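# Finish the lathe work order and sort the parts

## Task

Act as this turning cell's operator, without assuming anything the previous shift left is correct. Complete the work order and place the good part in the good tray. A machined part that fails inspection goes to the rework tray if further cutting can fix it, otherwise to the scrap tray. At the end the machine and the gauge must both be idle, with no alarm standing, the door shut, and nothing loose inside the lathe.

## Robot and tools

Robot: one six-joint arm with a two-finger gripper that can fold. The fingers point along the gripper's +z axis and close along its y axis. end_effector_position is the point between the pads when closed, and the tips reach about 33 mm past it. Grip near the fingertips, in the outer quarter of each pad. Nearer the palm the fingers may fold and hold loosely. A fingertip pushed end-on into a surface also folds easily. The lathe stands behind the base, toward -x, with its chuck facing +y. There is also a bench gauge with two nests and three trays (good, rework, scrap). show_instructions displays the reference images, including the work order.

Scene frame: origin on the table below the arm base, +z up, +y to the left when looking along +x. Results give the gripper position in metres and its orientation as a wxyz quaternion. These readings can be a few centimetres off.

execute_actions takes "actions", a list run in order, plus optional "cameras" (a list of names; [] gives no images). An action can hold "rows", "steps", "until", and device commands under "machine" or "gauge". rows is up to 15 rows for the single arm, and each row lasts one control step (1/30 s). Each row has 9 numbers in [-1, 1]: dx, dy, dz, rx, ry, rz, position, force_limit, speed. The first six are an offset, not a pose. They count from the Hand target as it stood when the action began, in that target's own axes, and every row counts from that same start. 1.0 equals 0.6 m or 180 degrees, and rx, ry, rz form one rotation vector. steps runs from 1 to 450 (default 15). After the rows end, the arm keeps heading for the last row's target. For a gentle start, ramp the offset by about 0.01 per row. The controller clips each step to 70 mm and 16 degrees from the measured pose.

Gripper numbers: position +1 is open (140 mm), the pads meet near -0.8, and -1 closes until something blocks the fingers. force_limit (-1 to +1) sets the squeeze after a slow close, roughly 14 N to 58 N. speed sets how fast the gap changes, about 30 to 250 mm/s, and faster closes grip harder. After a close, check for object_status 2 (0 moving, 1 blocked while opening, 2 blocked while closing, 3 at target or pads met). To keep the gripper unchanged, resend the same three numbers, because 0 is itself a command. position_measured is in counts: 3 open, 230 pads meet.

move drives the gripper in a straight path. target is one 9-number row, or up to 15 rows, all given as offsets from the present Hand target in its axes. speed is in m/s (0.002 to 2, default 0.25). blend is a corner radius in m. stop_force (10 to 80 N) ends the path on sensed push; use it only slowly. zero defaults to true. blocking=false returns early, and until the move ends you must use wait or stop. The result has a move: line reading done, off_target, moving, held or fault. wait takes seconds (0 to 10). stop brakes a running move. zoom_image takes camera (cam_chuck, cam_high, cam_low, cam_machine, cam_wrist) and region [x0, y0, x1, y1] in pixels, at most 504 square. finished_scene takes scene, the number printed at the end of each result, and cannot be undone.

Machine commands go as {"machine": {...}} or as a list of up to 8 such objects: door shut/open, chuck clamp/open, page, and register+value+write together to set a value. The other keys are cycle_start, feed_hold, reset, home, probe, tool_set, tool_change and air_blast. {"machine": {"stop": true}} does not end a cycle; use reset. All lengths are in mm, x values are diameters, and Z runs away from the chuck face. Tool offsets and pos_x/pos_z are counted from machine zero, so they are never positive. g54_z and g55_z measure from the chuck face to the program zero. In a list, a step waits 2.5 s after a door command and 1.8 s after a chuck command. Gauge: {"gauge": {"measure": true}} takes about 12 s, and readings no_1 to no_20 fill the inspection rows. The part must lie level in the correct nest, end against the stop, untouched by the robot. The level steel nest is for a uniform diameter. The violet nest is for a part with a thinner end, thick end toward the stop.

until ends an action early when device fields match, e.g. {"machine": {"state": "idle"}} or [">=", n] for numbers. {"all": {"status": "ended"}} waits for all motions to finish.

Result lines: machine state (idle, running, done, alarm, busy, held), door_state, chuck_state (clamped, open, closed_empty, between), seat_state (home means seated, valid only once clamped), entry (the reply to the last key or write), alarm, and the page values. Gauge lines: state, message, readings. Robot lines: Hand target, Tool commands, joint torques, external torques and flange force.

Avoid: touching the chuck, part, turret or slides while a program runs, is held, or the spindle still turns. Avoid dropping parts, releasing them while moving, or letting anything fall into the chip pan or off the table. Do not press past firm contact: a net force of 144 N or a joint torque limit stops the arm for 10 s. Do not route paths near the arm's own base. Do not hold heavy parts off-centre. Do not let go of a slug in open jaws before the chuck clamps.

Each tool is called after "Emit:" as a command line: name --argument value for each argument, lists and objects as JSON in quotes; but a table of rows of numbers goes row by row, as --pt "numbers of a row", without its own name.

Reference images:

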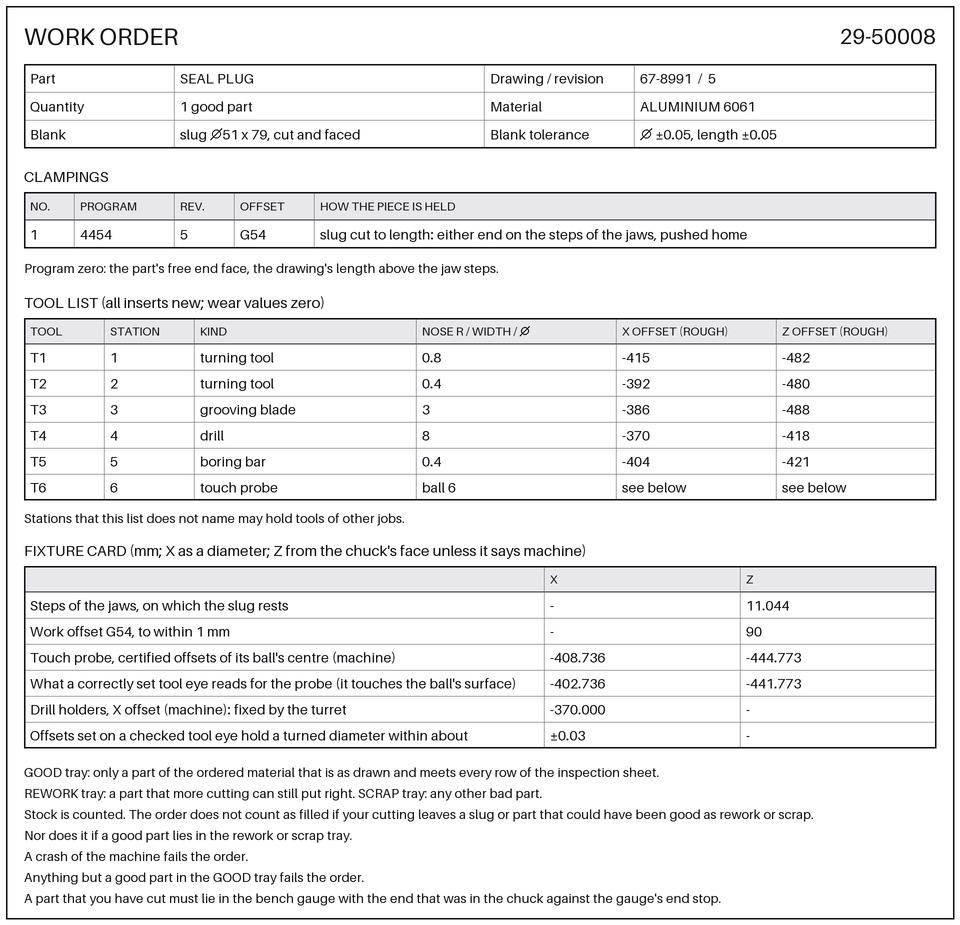

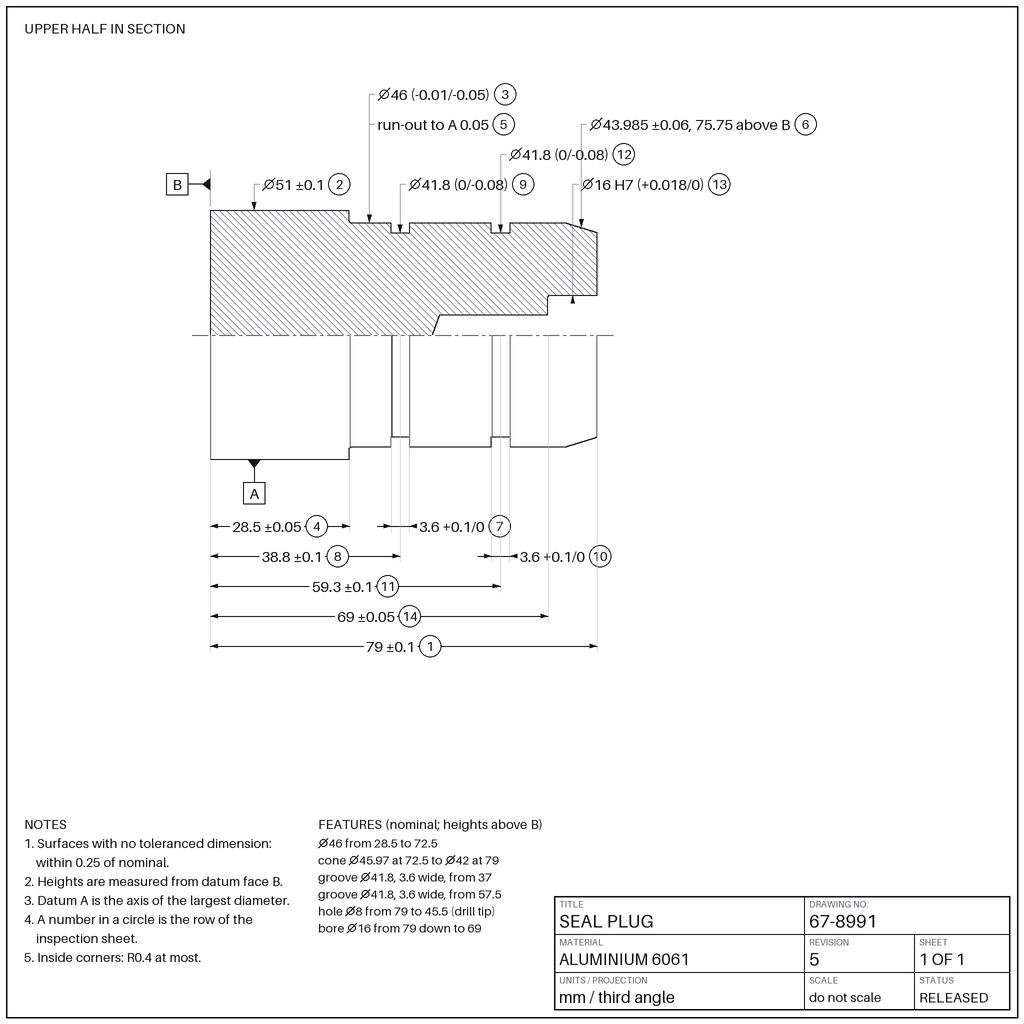

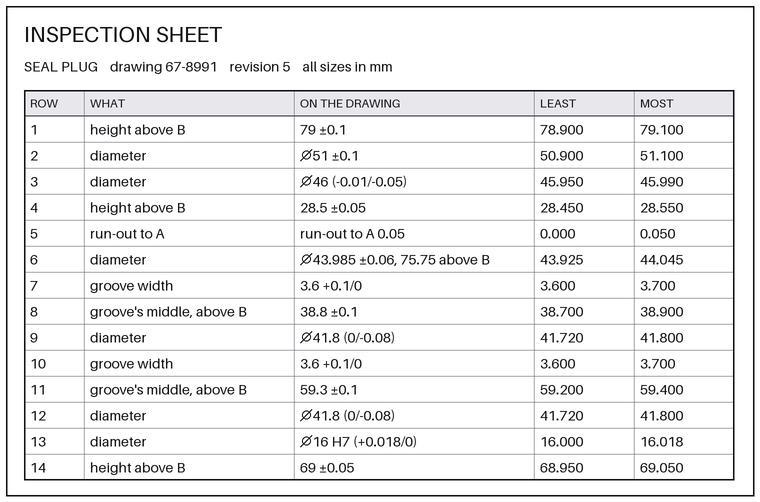

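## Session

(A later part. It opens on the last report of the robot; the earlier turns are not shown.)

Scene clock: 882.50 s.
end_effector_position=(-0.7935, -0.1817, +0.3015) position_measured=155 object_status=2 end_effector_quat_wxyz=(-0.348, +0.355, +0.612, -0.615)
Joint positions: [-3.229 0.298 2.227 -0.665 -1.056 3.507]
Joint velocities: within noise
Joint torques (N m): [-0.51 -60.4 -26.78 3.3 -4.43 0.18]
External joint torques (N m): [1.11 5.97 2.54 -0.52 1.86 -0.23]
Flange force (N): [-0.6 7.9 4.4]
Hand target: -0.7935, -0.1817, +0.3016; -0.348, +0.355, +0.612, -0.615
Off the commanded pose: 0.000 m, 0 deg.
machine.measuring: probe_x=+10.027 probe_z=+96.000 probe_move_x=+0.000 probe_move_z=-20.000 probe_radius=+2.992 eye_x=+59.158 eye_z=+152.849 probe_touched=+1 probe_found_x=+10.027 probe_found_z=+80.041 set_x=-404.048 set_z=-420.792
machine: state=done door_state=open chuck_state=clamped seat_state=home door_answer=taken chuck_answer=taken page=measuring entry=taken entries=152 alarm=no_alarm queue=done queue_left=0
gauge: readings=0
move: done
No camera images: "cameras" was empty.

Emit:
execute_actions --actions '[{"machine":{"chuck":"open"},"steps":90,"until":{"machine":{"chuck_state":"open"}}},{"steps":15}]' --cameras '[]'

Emit:
move --target '[0.1006,-0.001,-0.059,0,0,0,-1,0,-1]' --speed 0.06 --cameras '["cam_wrist","cam_chuck"]'

Scene clock: 889.40 s.
end_effector_position=(-0.7935, -0.1817, +0.3017) position_measured=155 object_status=2 end_effector_quat_wxyz=(-0.348, +0.355, +0.612, -0.615)
Joint positions: [-3.229 0.298 2.227 -0.665 -1.056 3.507]
Joint velocities: within noise
Joint torques (N m): [1.88 -60.55 -28.51 2.67 -4.62 -0.04]
External joint torques (N m): [-1.31 5.97 3.99 0.14 2.04 -0.01]
External joint torques at the end of the 1st action: [-1.33 6.67 4.63 0.12 2.36 -0.03]
Flange force (N): [1.1 8.6 0.2]
Flange force at the end of the 1st action (N): [0.8 9.5 0.2]
Hand target: -0.7935, -0.1817, +0.3016; -0.348, +0.355, +0.612, -0.615
Tool commands: gripper/position=-1.0 gripper/force_limit=+0.0 gripper/speed=-1.0
Off the commanded pose: 0.000 m, 0 deg.
machine.measuring: probe_x=+10.027 probe_z=+96.000 probe_move_x=+0.000 probe_move_z=-20.000 probe_radius=+2.992 eye_x=+59.158 eye_z=+152.849 probe_touched=+1 probe_found_x=+10.027 probe_found_z=+80.041 set_x=-404.048 set_z=-420.792
machine: state=idle door_state=open chuck_state=open seat_state=home door_answer=taken chuck_answer=taken page=measuring entry=taken entries=152 alarm=no_alarm queue=running queue_left=0
gauge: readings=0
No camera images: "cameras" was empty.

Scene clock: 890.87 s.
end_effector_position=(-0.7935, -0.1117, +0.3017) position_measured=155 object_status=2 end_effector_quat_wxyz=(-0.348, +0.355, +0.612, -0.615)
Joint positions: [-3.366 0.299 2.221 -0.809 -1.107 3.576]
Joint velocities: within noise
Joint torques (N m): [1.27 -60.93 -27.99 3.25 -4.38 -0.07]
External joint torques (N m): [-0.59 6.62 4.22 -0.51 1.88 0.02]
Flange force (N): [1.1 9.8 0.5]
Hand target: -0.7935, -0.1117, +0.3017; -0.348, +0.355, +0.612, -0.615
Off the commanded pose: 0.000 m, 0 deg.
machine.measuring: probe_x=+10.027 probe_z=+96.000 probe_move_x=+0.000 probe_move_z=-20.000 probe_radius=+2.992 eye_x=+59.158 eye_z=+152.849 probe_touched=+1 probe_found_x=+10.027 probe_found_z=+80.041 set_x=-404.048 set_z=-420.792
machine: state=idle door_state=open chuck_state=open seat_state=open door_answer=taken chuck_answer=taken page=measuring entry=taken entries=152 alarm=no_alarm queue=done queue_left=0
gauge: readings=0
move: done
Images, in order (width x height): cam_chuck 896x504, cam_wrist 896x504.

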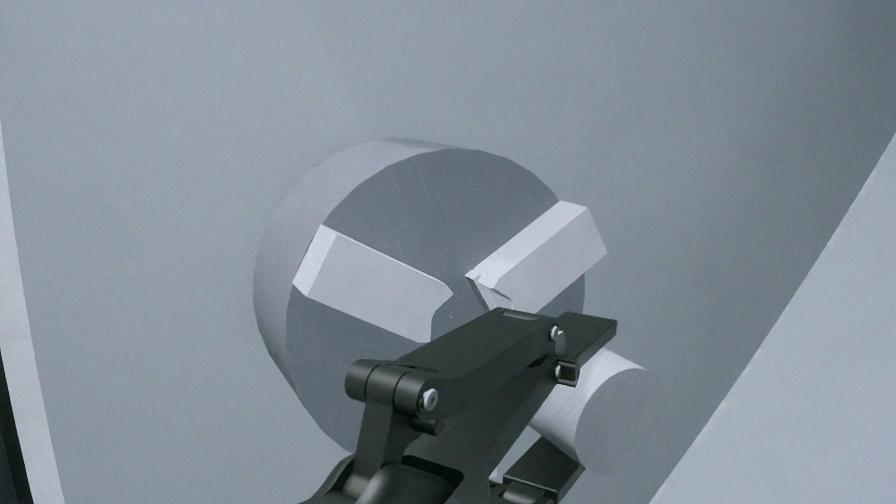

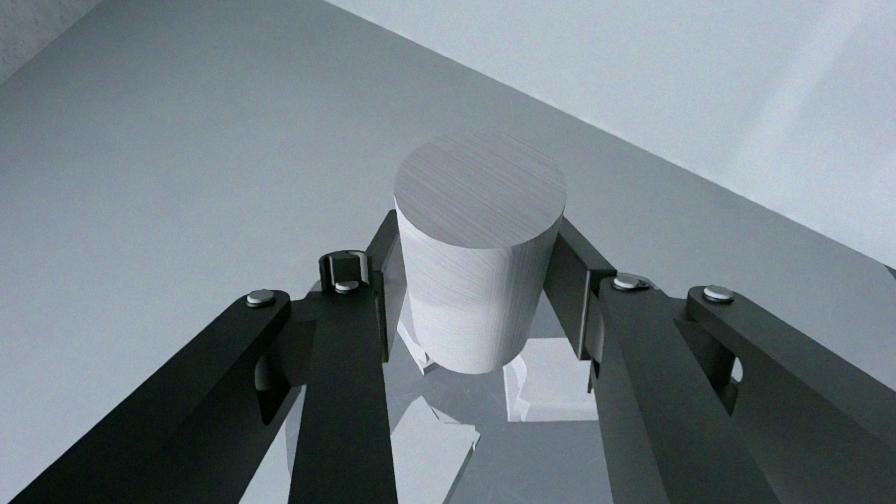

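Emit:
move --pt "-0.056 0.0036 -0.167 0 0 0 -1 0 -1" --pt "-0.0213 0.0083 -0.2067 0 0.1667 0 -1 0 -1" --pt "-0.0748 -0.2793 -0.2933 0 0.1667 0 -1 0 -1" --pt "-0.2358 -0.494 -0.4323 0 0.1667 0 -1 0 -1" --speed 0.25 --blend '[0.02,0.02,0.04,0]' --cameras '["cam_machine"]'

Scene clock: 901.30 s.
end_effector_position=(-0.5000, -0.1001, +0.5998) position_measured=155 object_status=2 end_effector_quat_wxyz=(+0.495, -0.502, -0.501, +0.502)
Joint positions: [-2.812 -0.623 2.316 1.279 -0.391 1.884]
Joint velocities: within noise
Joint torques (N m): [-0.99 9.15 -50 -0.67 -1.76 -0.07]
External joint torques (N m): [0.68 6.93 5.61 0.8 0.93 0.02]
Flange force (N): [0.0 0.0 0.0]
Hand target: -0.5000, -0.1001, +0.5998; +0.495, -0.502, -0.501, +0.502
Off the commanded pose: 0.000 m, 0 deg.
machine.measuring: probe_x=+10.027 probe_z=+96.000 probe_move_x=+0.000 probe_move_z=-20.000 probe_radius=+2.992 eye_x=+59.158 eye_z=+152.849 probe_touched=+1 probe_found_x=+10.027 probe_found_z=+80.041 set_x=-404.048 set_z=-420.792
machine: state=idle door_state=open chuck_state=open seat_state=open door_answer=taken chuck_answer=taken page=measuring entry=taken entries=152 alarm=no_alarm queue=done queue_left=0
gauge: readings=0
move: done
Images, in order (width x height): cam_machine 896x504.

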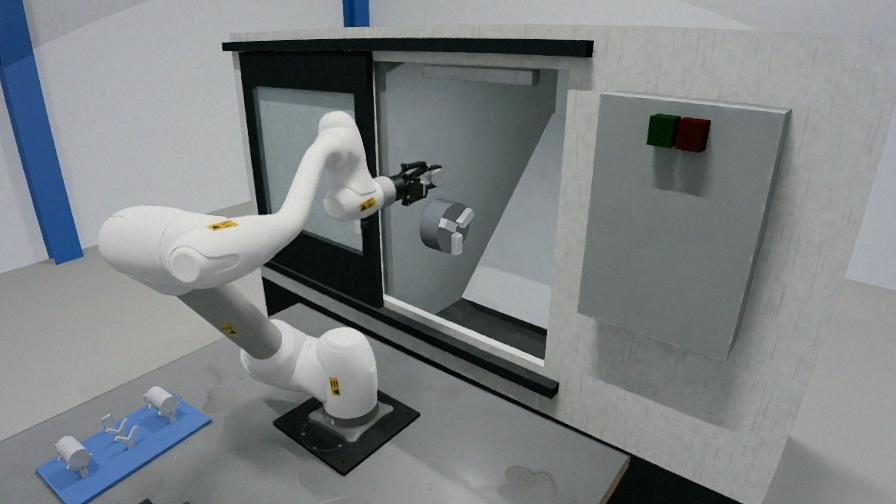

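Emit:
move --pt "-0.001 -0.05 -0.1 -0.25 0 0 -1 0 -1" --pt "0.0817 -0.1022 -0.3015 -0.5 0 0 -1 0 -1" --speed 0.25 --blend '[0.03,0]' --cameras '["cam_machine"]'

Scene clock: 910.23 s.
end_effector_position=(-0.3198, -0.0493, +0.6618) position_measured=155 object_status=2 end_effector_quat_wxyz=(+0.005, +0.705, +0.710, -0.001)
Joint positions: [-3.123 -0.3 1.434 3.139 -2.012 0.061]
Joint velocities: within noise
Joint torques (N m): [-0.47 -12.66 -41.7 -4.26 -0.57 0.02]
External joint torques (N m): [0.53 5.24 3.73 0.33 0.55 -0.02]
Flange force (N): [-2.4 -4.4 6.3]
Hand target: -0.3198, -0.0493, +0.6618; +0.005, +0.705, +0.710, -0.001
Off the commanded pose: 0.000 m, 0 deg.
machine.measuring: probe_x=+10.027 probe_z=+96.000 probe_move_x=+0.000 probe_move_z=-20.000 probe_radius=+2.992 eye_x=+59.158 eye_z=+152.849 probe_touched=+1 probe_found_x=+10.027 probe_found_z=+80.041 set_x=-404.048 set_z=-420.792
machine: state=idle door_state=open chuck_state=open seat_state=open door_answer=taken chuck_answer=taken page=measuring entry=taken entries=152 alarm=no_alarm queue=done queue_left=0
gauge: readings=0
move: done
Images, in order (width x height): cam_machine 896x504.

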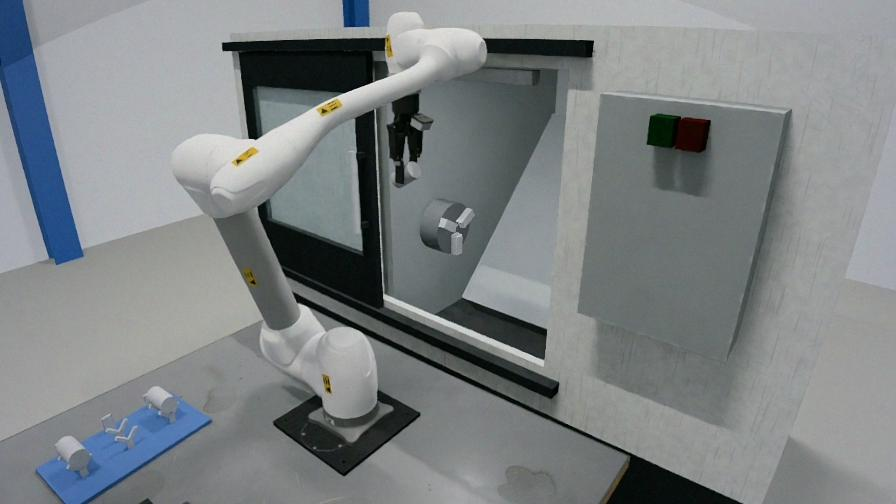

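Emit:
move --pt "-0.368 0.0997 0.0363 0 0 -0.25 -1 0 -1" --pt "-0.668 0.533 0.186 0 0 -0.5 -1 0 -1" --speed 0.35 --blend '[0.06,0]' --cameras '[]'

Emit:
execute_actions --actions '[{"machine":{"door":"shut"},"steps":5}]' --cameras '["cam_wrist"]'

Scene clock: 918.73 s.
end_effector_position=(+0.0034, -0.4486, +0.5553) position_measured=155 object_status=2 end_effector_quat_wxyz=(+0.003, -0.004, +1.000, -0.004)
Joint positions: [-1.692 -0.154 1.537 3.146 -1.762 -0.076]
Joint velocities: within noise
Joint torques (N m): [-0.62 -29.18 -45.19 -4.66 -0.45 -0.08]
External joint torques (N m): [0.26 5.4 4.32 0.43 0.47 0.08]
Flange force (N): [-0.7 -3.1 8.1]
Hand target: +0.0035, -0.4487, +0.5553; +0.003, -0.004, +1.000, -0.004
Off the commanded pose: 0.000 m, 0 deg.
machine.measuring: probe_x=+10.027 probe_z=+96.000 probe_move_x=+0.000 probe_move_z=-20.000 probe_radius=+2.992 eye_x=+59.158 eye_z=+152.849 probe_touched=+1 probe_found_x=+10.027 probe_found_z=+80.041 set_x=-404.048 set_z=-420.792
machine: state=idle door_state=open chuck_state=open seat_state=open door_answer=taken chuck_answer=taken page=measuring entry=taken entries=152 alarm=no_alarm queue=done queue_left=0
gauge: readings=0
move: done
No camera images: "cameras" was empty.

Scene clock: 919.10 s.
end_effector_position=(+0.0035, -0.4487, +0.5553) position_measured=155 object_status=2 end_effector_quat_wxyz=(+0.003, -0.004, +1.000, -0.004)
Joint positions: [-1.692 -0.154 1.537 3.146 -1.762 -0.076]
Joint velocities: within noise
Joint torques (N m): [-0.46 -29.95 -44.82 -4.69 -0.46 -0.05]
External joint torques (N m): [0.18 6.24 4.06 0.47 0.47 0.05]
Flange force (N): [-0.5 -4.8 7.4]
Hand target: +0.0035, -0.4487, +0.5553; +0.003, -0.004, +1.000, -0.004
Tool commands: gripper/position=-1.0 gripper/force_limit=+0.0 gripper/speed=-1.0
Off the commanded pose: 0.000 m, 0 deg.
machine.measuring: probe_x=+10.027 probe_z=+96.000 probe_move_x=+0.000 probe_move_z=-20.000 probe_radius=+2.992 eye_x=+59.158 eye_z=+152.849 probe_touched=+1 probe_found_x=+10.027 probe_found_z=+80.041 set_x=-404.048 set_z=-420.792
machine: state=idle door_state=between chuck_state=open seat_state=open door_answer=taken chuck_answer=taken page=measuring entry=taken entries=152 alarm=no_alarm queue=running queue_left=0
gauge: readings=0
Images, in order (width x height): cam_wrist 896x504.

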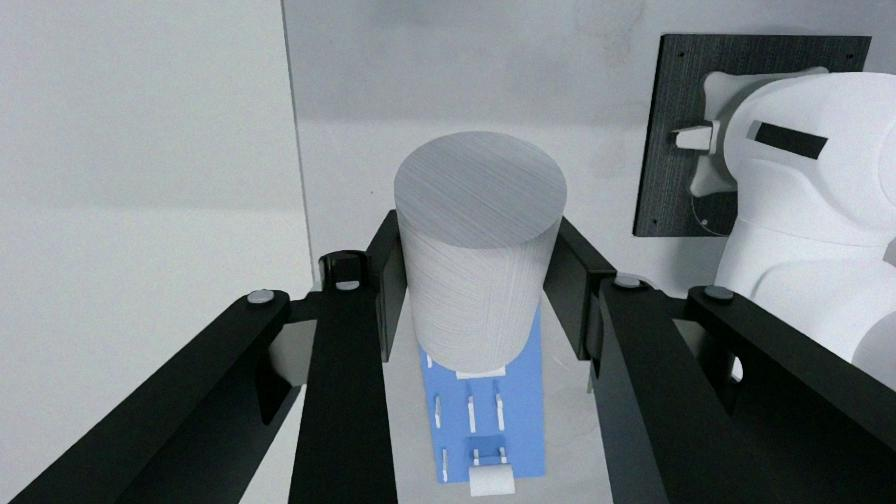

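Emit:
move --pt "-0.579 0.2099 0.092 0 0 -0.25 -1 0 -1" --pt "-0.987 0.957 0.342 0 0 -0.527 -1 0 -1" --speed 0.35 --blend '[0.08,0]' --cameras '["cam_wrist"]'

Scene clock: 930.40 s.
end_effector_position=(+0.5928, +0.1281, +0.3492) position_measured=155 object_status=2 end_effector_quat_wxyz=(+0.001, +0.739, -0.674, +0.005)
Joint positions: [0.098 0.087 1.666 3.143 -1.384 0.057]
Joint velocities: within noise
Joint torques (N m): [-0.56 -56.25 -45.22 -4.7 -0.47 -0.02]
External joint torques (N m): [0.04 6.08 4.17 0.41 0.47 0.02]
Flange force (N): [-0.4 -2.3 8.9]
Hand target: +0.5928, +0.1281, +0.3491; +0.001, +0.739, -0.674, +0.005
Off the commanded pose: 0.000 m, 0 deg.
machine.measuring: probe_x=+10.027 probe_z=+96.000 probe_move_x=+0.000 probe_move_z=-20.000 probe_radius=+2.992 eye_x=+59.158 eye_z=+152.849 probe_touched=+1 probe_found_x=+10.027 probe_found_z=+80.041 set_x=-404.048 set_z=-420.792
machine: state=idle door_state=shut chuck_state=open seat_state=open door_answer=taken chuck_answer=taken page=measuring entry=taken entries=152 alarm=no_alarm queue=done queue_left=0
gauge: readings=0
move: done
Images, in order (width x height): cam_wrist 896x504.

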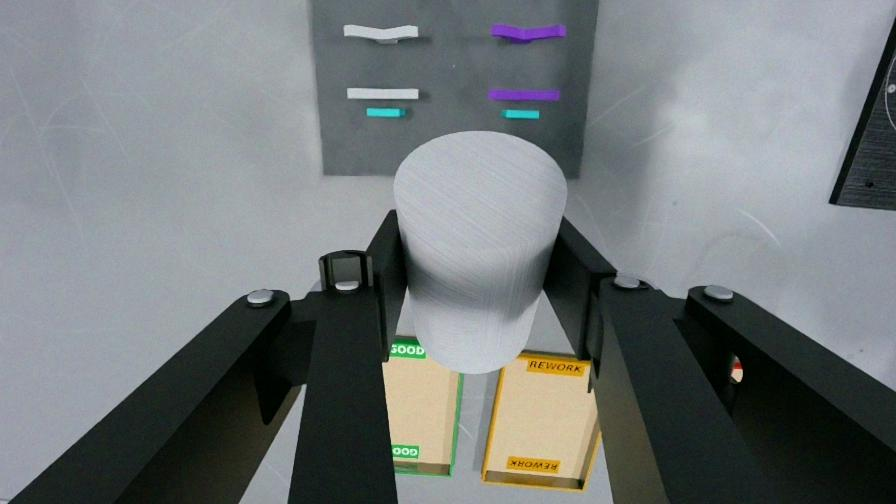

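Emit:
move --pt "0.1677 -0.1085 0.15 0 -0.1688 0 -1 0 -1" --pt "0.1677 -0.1085 0.325 0 -0.1688 0 -1 0 -1" --speed 0.2 --blend '[0.03,0]' --cameras '["cam_wrist","cam_high","cam_low"]'

Scene clock: 956.83 s.
end_effector_position=(+0.6681, +0.0323, +0.1554) position_measured=155 object_status=2 end_effector_quat_wxyz=(-0.176, +0.714, -0.651, -0.189)
Joint positions: [-0.3 0.371 1.771 3.674 -1.238 -0.58]
Joint velocities: within noise
Joint torques (N m): [-0.55 -77.44 -36.78 -1.75 -1.56 -0.12]
External joint torques (N m): [-0.26 6.58 3.2 -0.33 0.83 0.12]
Flange force (N): [5.2 -2.1 7.9]
Hand target: +0.6680, +0.0324, +0.1553; -0.176, +0.714, -0.651, -0.189
Off the commanded pose: 0.000 m, 0 deg.
machine.measuring: probe_x=+10.027 probe_z=+96.000 probe_move_x=+0.000 probe_move_z=-20.000 probe_radius=+2.992 eye_x=+59.158 eye_z=+152.849 probe_touched=+1 probe_found_x=+10.027 probe_found_z=+80.041 set_x=-404.048 set_z=-420.792
machine: state=idle door_state=shut chuck_state=open seat_state=open door_answer=taken chuck_answer=taken page=measuring entry=taken entries=152 alarm=no_alarm queue=done queue_left=0
gauge: readings=0
move: done
Images, in order (width x height): cam_high 896x504, cam_low 896x504, cam_wrist 896x504.

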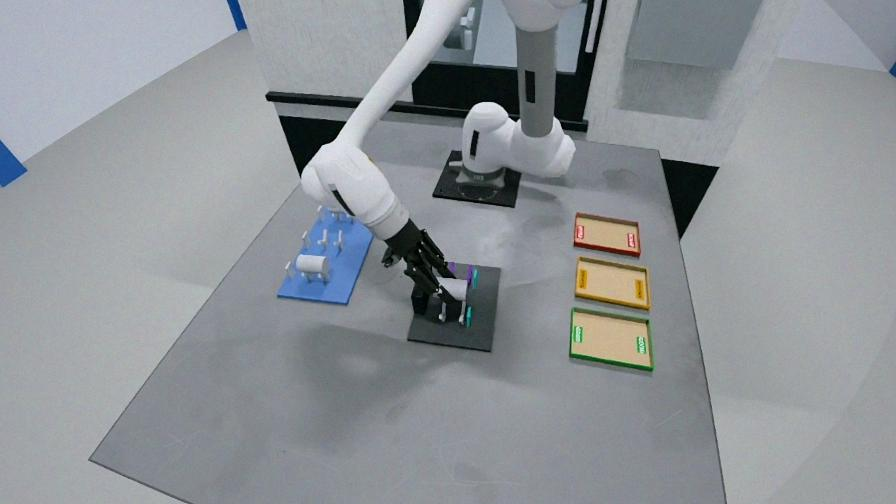

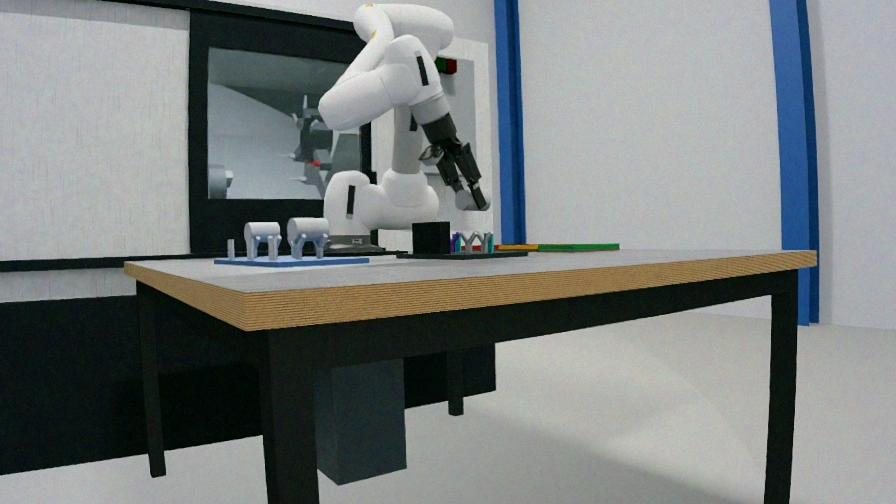

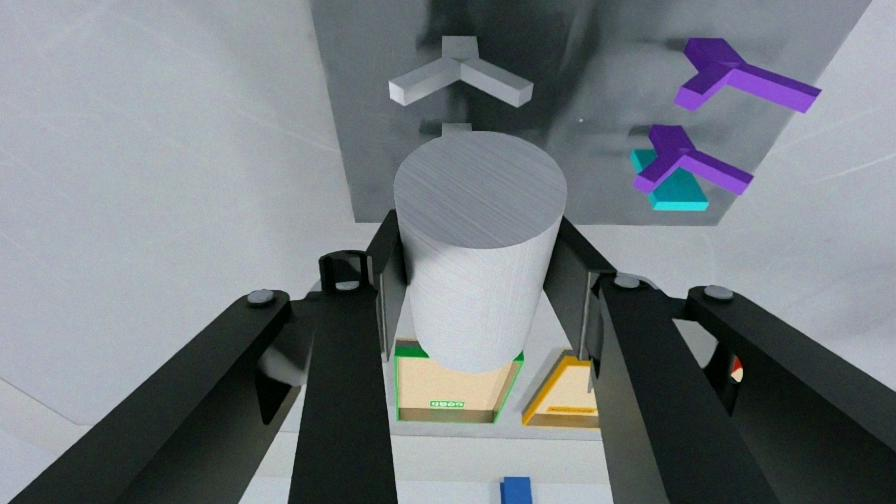

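Emit:
move --target '[0.0374,0.0004,0.065,0,-0.0025,0,-1,0,-1]' --speed 0.1 --cameras '[]'

Emit:
move --target '[0.0249,0.0003,0.0434,0,0,0,-1,0,-1]' --speed 0.012 --stop_force 10 --cameras '["cam_wrist"]'

Scene clock: 973.47 s.
end_effector_position=(+0.6681, +0.0324, +0.1104) position_measured=155 object_status=2 end_effector_quat_wxyz=(-0.178, +0.714, -0.650, -0.192)
Joint positions: [-0.302 0.416 1.804 3.696 -1.177 -0.628]
Joint velocities: within noise
Joint torques (N m): [-1.05 -78.41 -34.75 -1.53 -1.92 -0.01]
External joint torques (N m): [0.15 5.41 3.2 -0.39 1.13 0.01]
Flange force (N): [4.1 -0.1 8.1]
Hand target: +0.6680, +0.0324, +0.1103; -0.178, +0.714, -0.650, -0.192
Off the commanded pose: 0.000 m, 0 deg.
machine.measuring: probe_x=+10.027 probe_z=+96.000 probe_move_x=+0.000 probe_move_z=-20.000 probe_radius=+2.992 eye_x=+59.158 eye_z=+152.849 probe_touched=+1 probe_found_x=+10.027 probe_found_z=+80.041 set_x=-404.048 set_z=-420.792
machine: state=idle door_state=shut chuck_state=open seat_state=open door_answer=taken chuck_answer=taken page=measuring entry=taken entries=152 alarm=no_alarm queue=done queue_left=0
gauge: readings=0
move: done
No camera images: "cameras" was empty.

Scene clock: 975.43 s.
end_effector_position=(+0.6682, +0.0326, +0.0942) position_measured=155 object_status=2 end_effector_quat_wxyz=(-0.179, +0.713, -0.650, -0.192)
Joint positions: [-0.301 0.432 1.815 3.703 -1.153 -0.643]
Joint velocities: within noise
Joint torques (N m): [1 -71.55 -24.96 -4.3 -3.1 -0.31]
External joint torques (N m): [-1.82 -2.47 -5.97 2.43 2.3 0.31]
Flange force (N): [0.4 -7.1 -3.0]
Hand target: +0.6682, +0.0326, +0.0942; -0.179, +0.714, -0.650, -0.192 (not the last commanded pose)
Off the commanded pose: 0.014 m, 0 deg.
machine.measuring: probe_x=+10.027 probe_z=+96.000 probe_move_x=+0.000 probe_move_z=-20.000 probe_radius=+2.992 eye_x=+59.158 eye_z=+152.849 probe_touched=+1 probe_found_x=+10.027 probe_found_z=+80.041 set_x=-404.048 set_z=-420.792
machine: state=idle door_state=shut chuck_state=open seat_state=open door_answer=taken chuck_answer=taken page=measuring entry=taken entries=152 alarm=no_alarm queue=done queue_left=0
gauge: readings=0
move: contact
Images, in order (width x height): cam_wrist 896x504.

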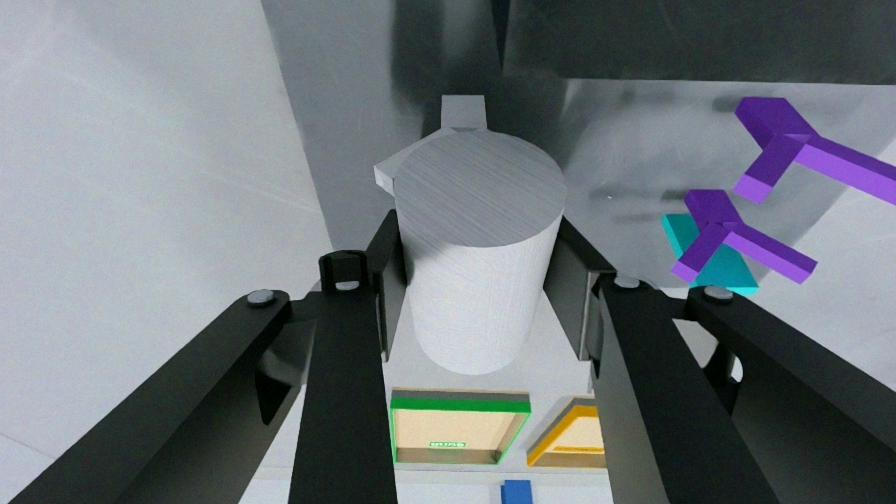

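Emit:
move --target '[-0.0005,-0.0008,-0.0009,0,0,0,-1,0,-1]' --speed 0.01 --cameras '[]'

Emit:
move --target '[-0.0202,0,0.0117,0,0,0,-1,0,-1]' --speed 0.006 --stop_force 10 --cameras '["cam_wrist"]'

Scene clock: 982.27 s.
end_effector_position=(+0.6687, +0.0326, +0.0948) position_measured=155 object_status=2 end_effector_quat_wxyz=(-0.178, +0.714, -0.650, -0.192)
Joint positions: [-0.301 0.432 1.814 3.702 -1.154 -0.642]
Joint velocities: within noise
Joint torques (N m): [-0.62 -79.05 -34.22 -1.68 -1.77 -0.02]
External joint torques (N m): [-0.21 5.27 3.44 -0.19 0.96 0.02]
Flange force (N): [4.2 0.8 7.9]
Hand target: +0.6687, +0.0326, +0.0948; -0.179, +0.714, -0.650, -0.192
Off the commanded pose: 0.000 m, 0 deg.
machine.measuring: probe_x=+10.027 probe_z=+96.000 probe_move_x=+0.000 probe_move_z=-20.000 probe_radius=+2.992 eye_x=+59.158 eye_z=+152.849 probe_touched=+1 probe_found_x=+10.027 probe_found_z=+80.041 set_x=-404.048 set_z=-420.792
machine: state=idle door_state=shut chuck_state=open seat_state=open door_answer=taken chuck_answer=taken page=measuring entry=taken entries=152 alarm=no_alarm queue=done queue_left=0
gauge: readings=0
move: done
No camera images: "cameras" was empty.

Scene clock: 983.57 s.
end_effector_position=(+0.6684, +0.0368, +0.0949) position_measured=155 object_status=2 end_effector_quat_wxyz=(-0.178, +0.714, -0.650, -0.191)
Joint positions: [-0.295 0.431 1.816 3.704 -1.151 -0.638]
Joint velocities: within noise
Joint torques (N m): [11.15 -74.52 -30.88 2.56 -3.04 -0.06]
External joint torques (N m): [-12.04 1.06 0.16 -4.42 2.24 0.06]
Flange force (N): [16.0 5.5 -6.6]
Hand target: +0.6683, +0.0368, +0.0948; -0.178, +0.714, -0.650, -0.191 (not the last commanded pose)
Off the commanded pose: 0.010 m, 0 deg.
machine.measuring: probe_x=+10.027 probe_z=+96.000 probe_move_x=+0.000 probe_move_z=-20.000 probe_radius=+2.992 eye_x=+59.158 eye_z=+152.849 probe_touched=+1 probe_found_x=+10.027 probe_found_z=+80.041 set_x=-404.048 set_z=-420.792
machine: state=idle door_state=shut chuck_state=open seat_state=open door_answer=taken chuck_answer=taken page=measuring entry=taken entries=152 alarm=no_alarm queue=done queue_left=0
gauge: readings=0
move: contact
Images, in order (width x height): cam_wrist 896x504.

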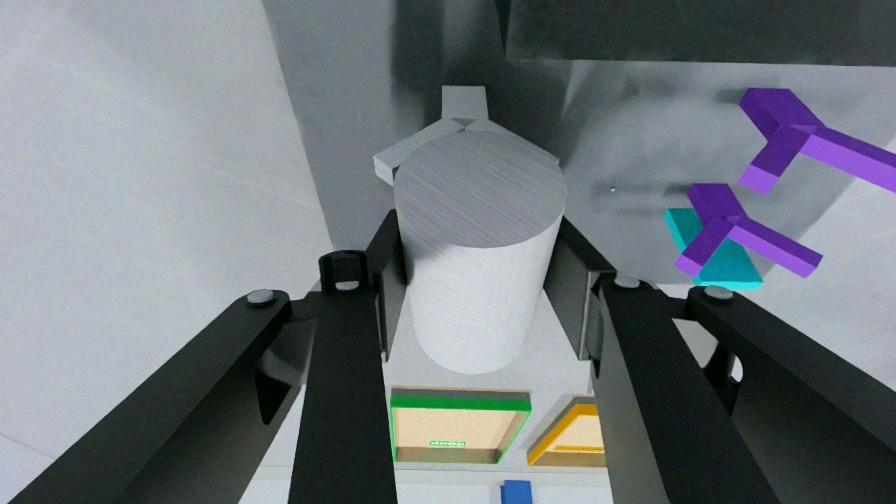

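Emit:
move --target '[0.0006,0,0.001,0,0,0,-1,0,-1]' --speed 0.01 --cameras '[]'

Emit:
execute_actions --actions '[{"rows":[[0,0,0,0,0,0,0.12,0,-1]],"steps":45}]' --cameras '["cam_wrist"]'

Scene clock: 989.77 s.
end_effector_position=(+0.6683, +0.0368, +0.0941) position_measured=155 object_status=2 end_effector_quat_wxyz=(-0.178, +0.714, -0.650, -0.191)
Joint positions: [-0.295 0.431 1.817 3.704 -1.15 -0.639]
Joint velocities: within noise
Joint torques (N m): [13.37 -72.11 -26.77 2.23 -4.05 -0.25]
External joint torques (N m): [-14.2 -1.46 -3.87 -4.09 3.24 0.25]
Flange force (N): [16.9 2.0 -11.6]
Hand target: +0.6683, +0.0368, +0.0941; -0.178, +0.714, -0.650, -0.191
Off the commanded pose: 0.000 m, 0 deg.
machine.measuring: probe_x=+10.027 probe_z=+96.000 probe_move_x=+0.000 probe_move_z=-20.000 probe_radius=+2.992 eye_x=+59.158 eye_z=+152.849 probe_touched=+1 probe_found_x=+10.027 probe_found_z=+80.041 set_x=-404.048 set_z=-420.792
machine: state=idle door_state=shut chuck_state=open seat_state=open door_answer=taken chuck_answer=taken page=measuring entry=taken entries=152 alarm=no_alarm queue=done queue_left=0
gauge: readings=0
move: done
No camera images: "cameras" was empty.

Scene clock: 991.47 s.
end_effector_position=(+0.6683, +0.0368, +0.0941) position_measured=114 object_status=3 end_effector_quat_wxyz=(-0.178, +0.714, -0.650, -0.191)
Joint positions: [-0.295 0.431 1.817 3.704 -1.15 -0.639]
Joint velocities: within noise
Joint torques (N m): [-1.56 -75.71 -32.55 -2.21 -1.25 -0.03]
External joint torques (N m): [0.7 2.35 1.89 0.35 0.45 0.03]
Flange force (N): [0.8 0.7 4.7]
Hand target: +0.6683, +0.0368, +0.0941; -0.178, +0.714, -0.650, -0.191
Off the commanded pose: 0.000 m, 0 deg.
machine.measuring: probe_x=+10.027 probe_z=+96.000 probe_move_x=+0.000 probe_move_z=-20.000 probe_radius=+2.992 eye_x=+59.158 eye_z=+152.849 probe_touched=+1 probe_found_x=+10.027 probe_found_z=+80.041 set_x=-404.048 set_z=-420.792
machine: state=idle door_state=shut chuck_state=open seat_state=open door_answer=taken chuck_answer=taken page=measuring entry=taken entries=152 alarm=no_alarm queue=done queue_left=0
gauge: readings=0
Images, in order (width x height): cam_wrist 896x504.

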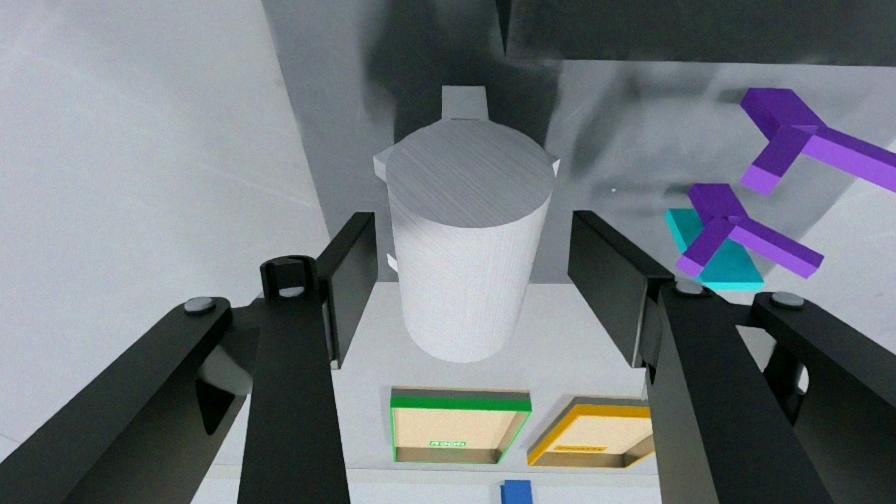

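Emit:
execute_actions --actions '[{"gauge":{"measure":true},"steps":390,"until":{"gauge":{"readings":[">",0]}}}]' --cameras '["cam_wrist"]'

Scene clock: 1006.30 s.
end_effector_position=(+0.6683, +0.0368, +0.0941) position_measured=114 object_status=3 end_effector_quat_wxyz=(-0.178, +0.714, -0.650, -0.191)
Joint positions: [-0.295 0.431 1.817 3.704 -1.15 -0.639]
Joint velocities: within noise
Joint torques (N m): [-1.39 -76.65 -32.66 -2.14 -1.28 -0.06]
External joint torques (N m): [0.55 3.01 1.87 0.26 0.48 0.06]
Flange force (N): [1.5 -0.1 5.0]
Hand target: +0.6683, +0.0368, +0.0941; -0.178, +0.714, -0.650, -0.191
Tool commands: gripper/position=+0.12 gripper/force_limit=+0.0 gripper/speed=-1.0
Off the commanded pose: 0.000 m, 0 deg.
machine.measuring: probe_x=+10.027 probe_z=+96.000 probe_move_x=+0.000 probe_move_z=-20.000 probe_radius=+2.992 eye_x=+59.158 eye_z=+152.849 probe_touched=+1 probe_found_x=+10.027 probe_found_z=+80.041 set_x=-404.048 set_z=-420.792
machine: state=idle door_state=shut chuck_state=open seat_state=open door_answer=taken chuck_answer=taken page=measuring entry=taken entries=152 alarm=no_alarm queue=done queue_left=0
gauge: message=started readings=1 no_1=78.989 no_2=50.968 no_3=45.970 no_4=28.501 no_5=0.004 no_6=43.985 no_7=3.649 no_8=38.802 no_9=41.763 no_10=3.651 no_11=59.299 no_12=41.759 no_13=16.006 no_14=68.999
Images, in order (width x height): cam_wrist 896x504.

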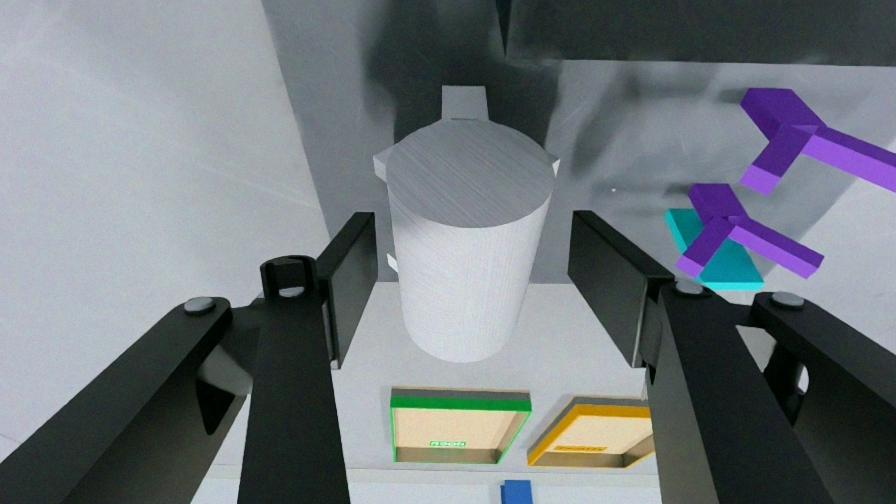

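Emit:
move --target '[0,-0.0028,0,0,0,0,0.12,0,-1]' --speed 0.02 --cameras '[]'

Emit:
execute_actions --actions '[{"rows":[[0,0,0,0,0,0,-1,0,-1]],"steps":50}]' --cameras '["cam_wrist"]'

Scene clock: 1019.90 s.
end_effector_position=(+0.6700, +0.0370, +0.0942) position_measured=114 object_status=3 end_effector_quat_wxyz=(-0.179, +0.714, -0.650, -0.191)
Joint positions: [-0.295 0.433 1.813 3.704 -1.15 -0.638]
Joint velocities: within noise
Joint torques (N m): [-1.64 -76.7 -32.52 -2.17 -1.26 -0.05]
External joint torques (N m): [0.74 3.2 2.05 0.31 0.45 0.05]
Flange force (N): [1.4 -0.1 5.4]
Hand target: +0.6700, +0.0370, +0.0941; -0.178, +0.714, -0.650, -0.191
Off the commanded pose: 0.000 m, 0 deg.
machine.measuring: probe_x=+10.027 probe_z=+96.000 probe_move_x=+0.000 probe_move_z=-20.000 probe_radius=+2.992 eye_x=+59.158 eye_z=+152.849 probe_touched=+1 probe_found_x=+10.027 probe_found_z=+80.041 set_x=-404.048 set_z=-420.792
machine: state=idle door_state=shut chuck_state=open seat_state=open door_answer=taken chuck_answer=taken page=measuring entry=taken entries=152 alarm=no_alarm queue=done queue_left=0
gauge: message=started readings=1 no_1=78.989 no_2=50.968 no_3=45.970 no_4=28.501 no_5=0.004 no_6=43.985 no_7=3.649 no_8=38.802 no_9=41.763 no_10=3.651 no_11=59.299 no_12=41.759 no_13=16.006 no_14=68.999
move: done
No camera images: "cameras" was empty.

Scene clock: 1021.77 s.
end_effector_position=(+0.6700, +0.0370, +0.0942) position_measured=155 object_status=2 end_effector_quat_wxyz=(-0.178, +0.714, -0.650, -0.191)
Joint positions: [-0.295 0.433 1.813 3.704 -1.15 -0.638]
Joint velocities: within noise
Joint torques (N m): [8.25 -52.41 22.25 -16.94 -20.7 -0.66]
External joint torques (N m): [-9.1 -21.49 -53.06 15.07 19.9 0.66]
Flange force (N): [-0.7 -66.2 -25.3]
Hand target: +0.6700, +0.0370, +0.0941; -0.178, +0.714, -0.650, -0.191
Off the commanded pose: 0.000 m, 0 deg.
machine.measuring: probe_x=+10.027 probe_z=+96.000 probe_move_x=+0.000 probe_move_z=-20.000 probe_radius=+2.992 eye_x=+59.158 eye_z=+152.849 probe_touched=+1 probe_found_x=+10.027 probe_found_z=+80.041 set_x=-404.048 set_z=-420.792
machine: state=idle door_state=shut chuck_state=open seat_state=open door_answer=taken chuck_answer=taken page=measuring entry=taken entries=152 alarm=no_alarm queue=done queue_left=0
gauge: message=started readings=1 no_1=78.989 no_2=50.968 no_3=45.970 no_4=28.501 no_5=0.004 no_6=43.985 no_7=3.649 no_8=38.802 no_9=41.763 no_10=3.651 no_11=59.299 no_12=41.759 no_13=16.006 no_14=68.999
Images, in order (width x height): cam_wrist 896x504.

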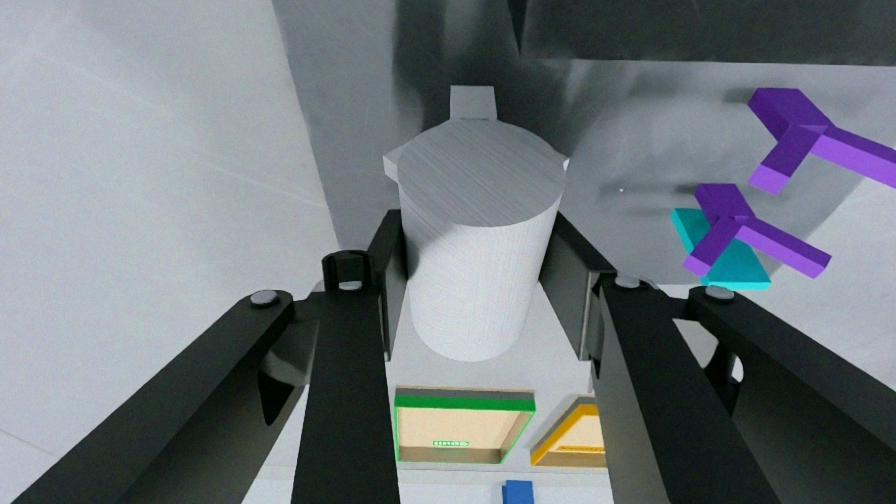

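Emit:
move --target '[0,-0.0025,0,0,0,0,-1,0,-1]' --speed 0.01 --cameras '[]'

Scene clock: 1025.70 s.
end_effector_position=(+0.6713, +0.0371, +0.0941) position_measured=155 object_status=2 end_effector_quat_wxyz=(-0.178, +0.714, -0.650, -0.192)
Joint positions: [-0.294 0.435 1.81 3.704 -1.151 -0.637]
Joint velocities: within noise
Joint torques (N m): [6.43 -56.5 -6.12 -9.33 -6.8 -1.16]
External joint torques (N m): [-7.33 -17.47 -24.64 7.46 6 1.16]
Flange force (N): [-4.5 -22.1 -24.5]
Hand target: +0.6715, +0.0371, +0.0942; -0.178, +0.714, -0.650, -0.191
Off the commanded pose: 0.000 m, 0 deg.
machine.measuring: probe_x=+10.027 probe_z=+96.000 probe_move_x=+0.000 probe_move_z=-20.000 probe_radius=+2.992 eye_x=+59.158 eye_z=+152.849 probe_touched=+1 probe_found_x=+10.027 probe_found_z=+80.041 set_x=-404.048 set_z=-420.792
machine: state=idle door_state=shut chuck_state=open seat_state=open door_answer=taken chuck_answer=taken page=measuring entry=taken entries=152 alarm=no_alarm queue=done queue_left=0
gauge: message=started readings=1 no_1=78.989 no_2=50.968 no_3=45.970 no_4=28.501 no_5=0.004 no_6=43.985 no_7=3.649 no_8=38.802 no_9=41.763 no_10=3.651 no_11=59.299 no_12=41.759 no_13=16.006 no_14=68.999
move: done
No camera images: "cameras" was empty.

Emit:
move --pt "-0.0832 -0.0012 -0.1445 0 0 0 -1 0 -1" --pt "-0.6745 0.0177 0.1958 0 0 0 -1 0 -1" --speed '[0.1,0.2]' --blend '[0.03,0]' --cameras '["cam_wrist","cam_high"]'

Scene clock: 1039.90 s.
end_effector_position=(+0.6229, +0.4429, +0.1972) position_measured=155 object_status=2 end_effector_quat_wxyz=(-0.179, +0.714, -0.650, -0.191)
Joint positions: [0.3 0.329 1.739 3.766 -1.013 -0.063]
Joint velocities: within noise
Joint torques (N m): [0.02 -75.21 -39.4 -1.54 -0.68 -0.01]
External joint torques (N m): [-0.61 5.8 3.68 -0.38 0.59 0.01]
Flange force (N): [4.6 -0.7 7.2]
Hand target: +0.6229, +0.4430, +0.1972; -0.178, +0.714, -0.650, -0.191
Off the commanded pose: 0.000 m, 0 deg.
machine.measuring: probe_x=+10.027 probe_z=+96.000 probe_move_x=+0.000 probe_move_z=-20.000 probe_radius=+2.992 eye_x=+59.158 eye_z=+152.849 probe_touched=+1 probe_found_x=+10.027 probe_found_z=+80.041 set_x=-404.048 set_z=-420.792
machine: state=idle door_state=shut chuck_state=open seat_state=open door_answer=taken chuck_answer=taken page=measuring entry=taken entries=152 alarm=no_alarm queue=done queue_left=0
gauge: message=started readings=1 no_1=78.989 no_2=50.968 no_3=45.970 no_4=28.501 no_5=0.004 no_6=43.985 no_7=3.649 no_8=38.802 no_9=41.763 no_10=3.651 no_11=59.299 no_12=41.759 no_13=16.006 no_14=68.999
move: done
Images, in order (width x height): cam_high 896x504, cam_wrist 896x504.

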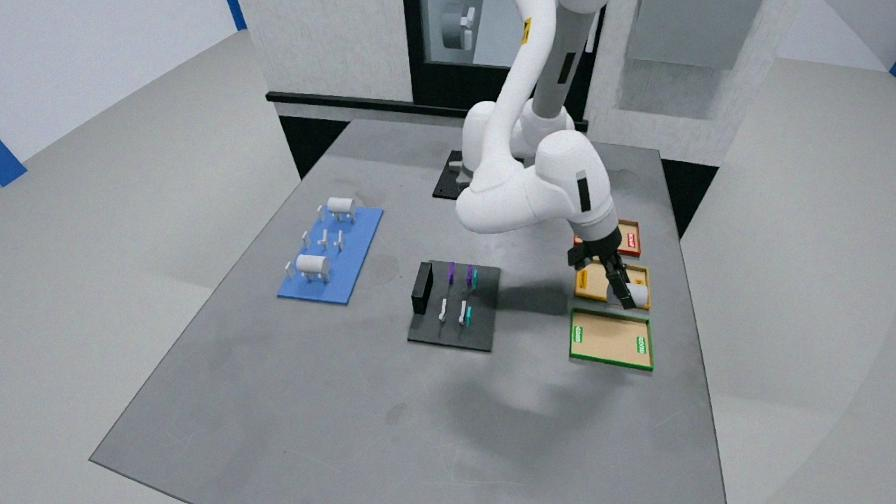

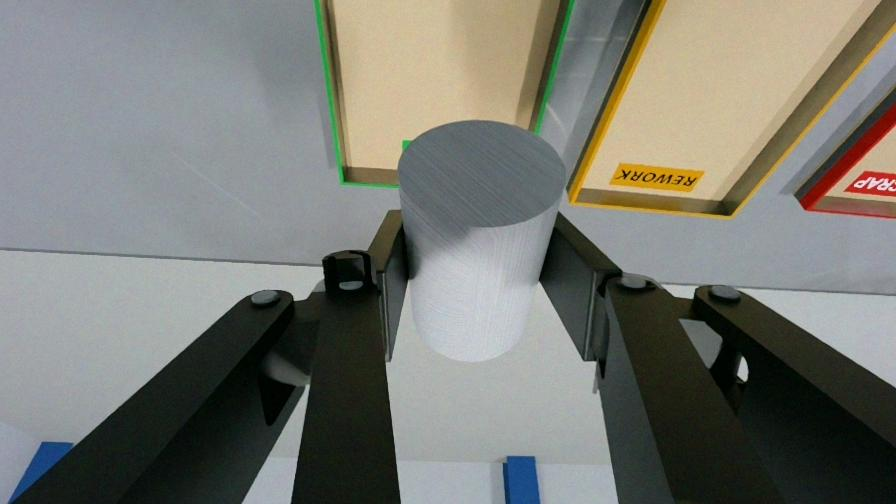

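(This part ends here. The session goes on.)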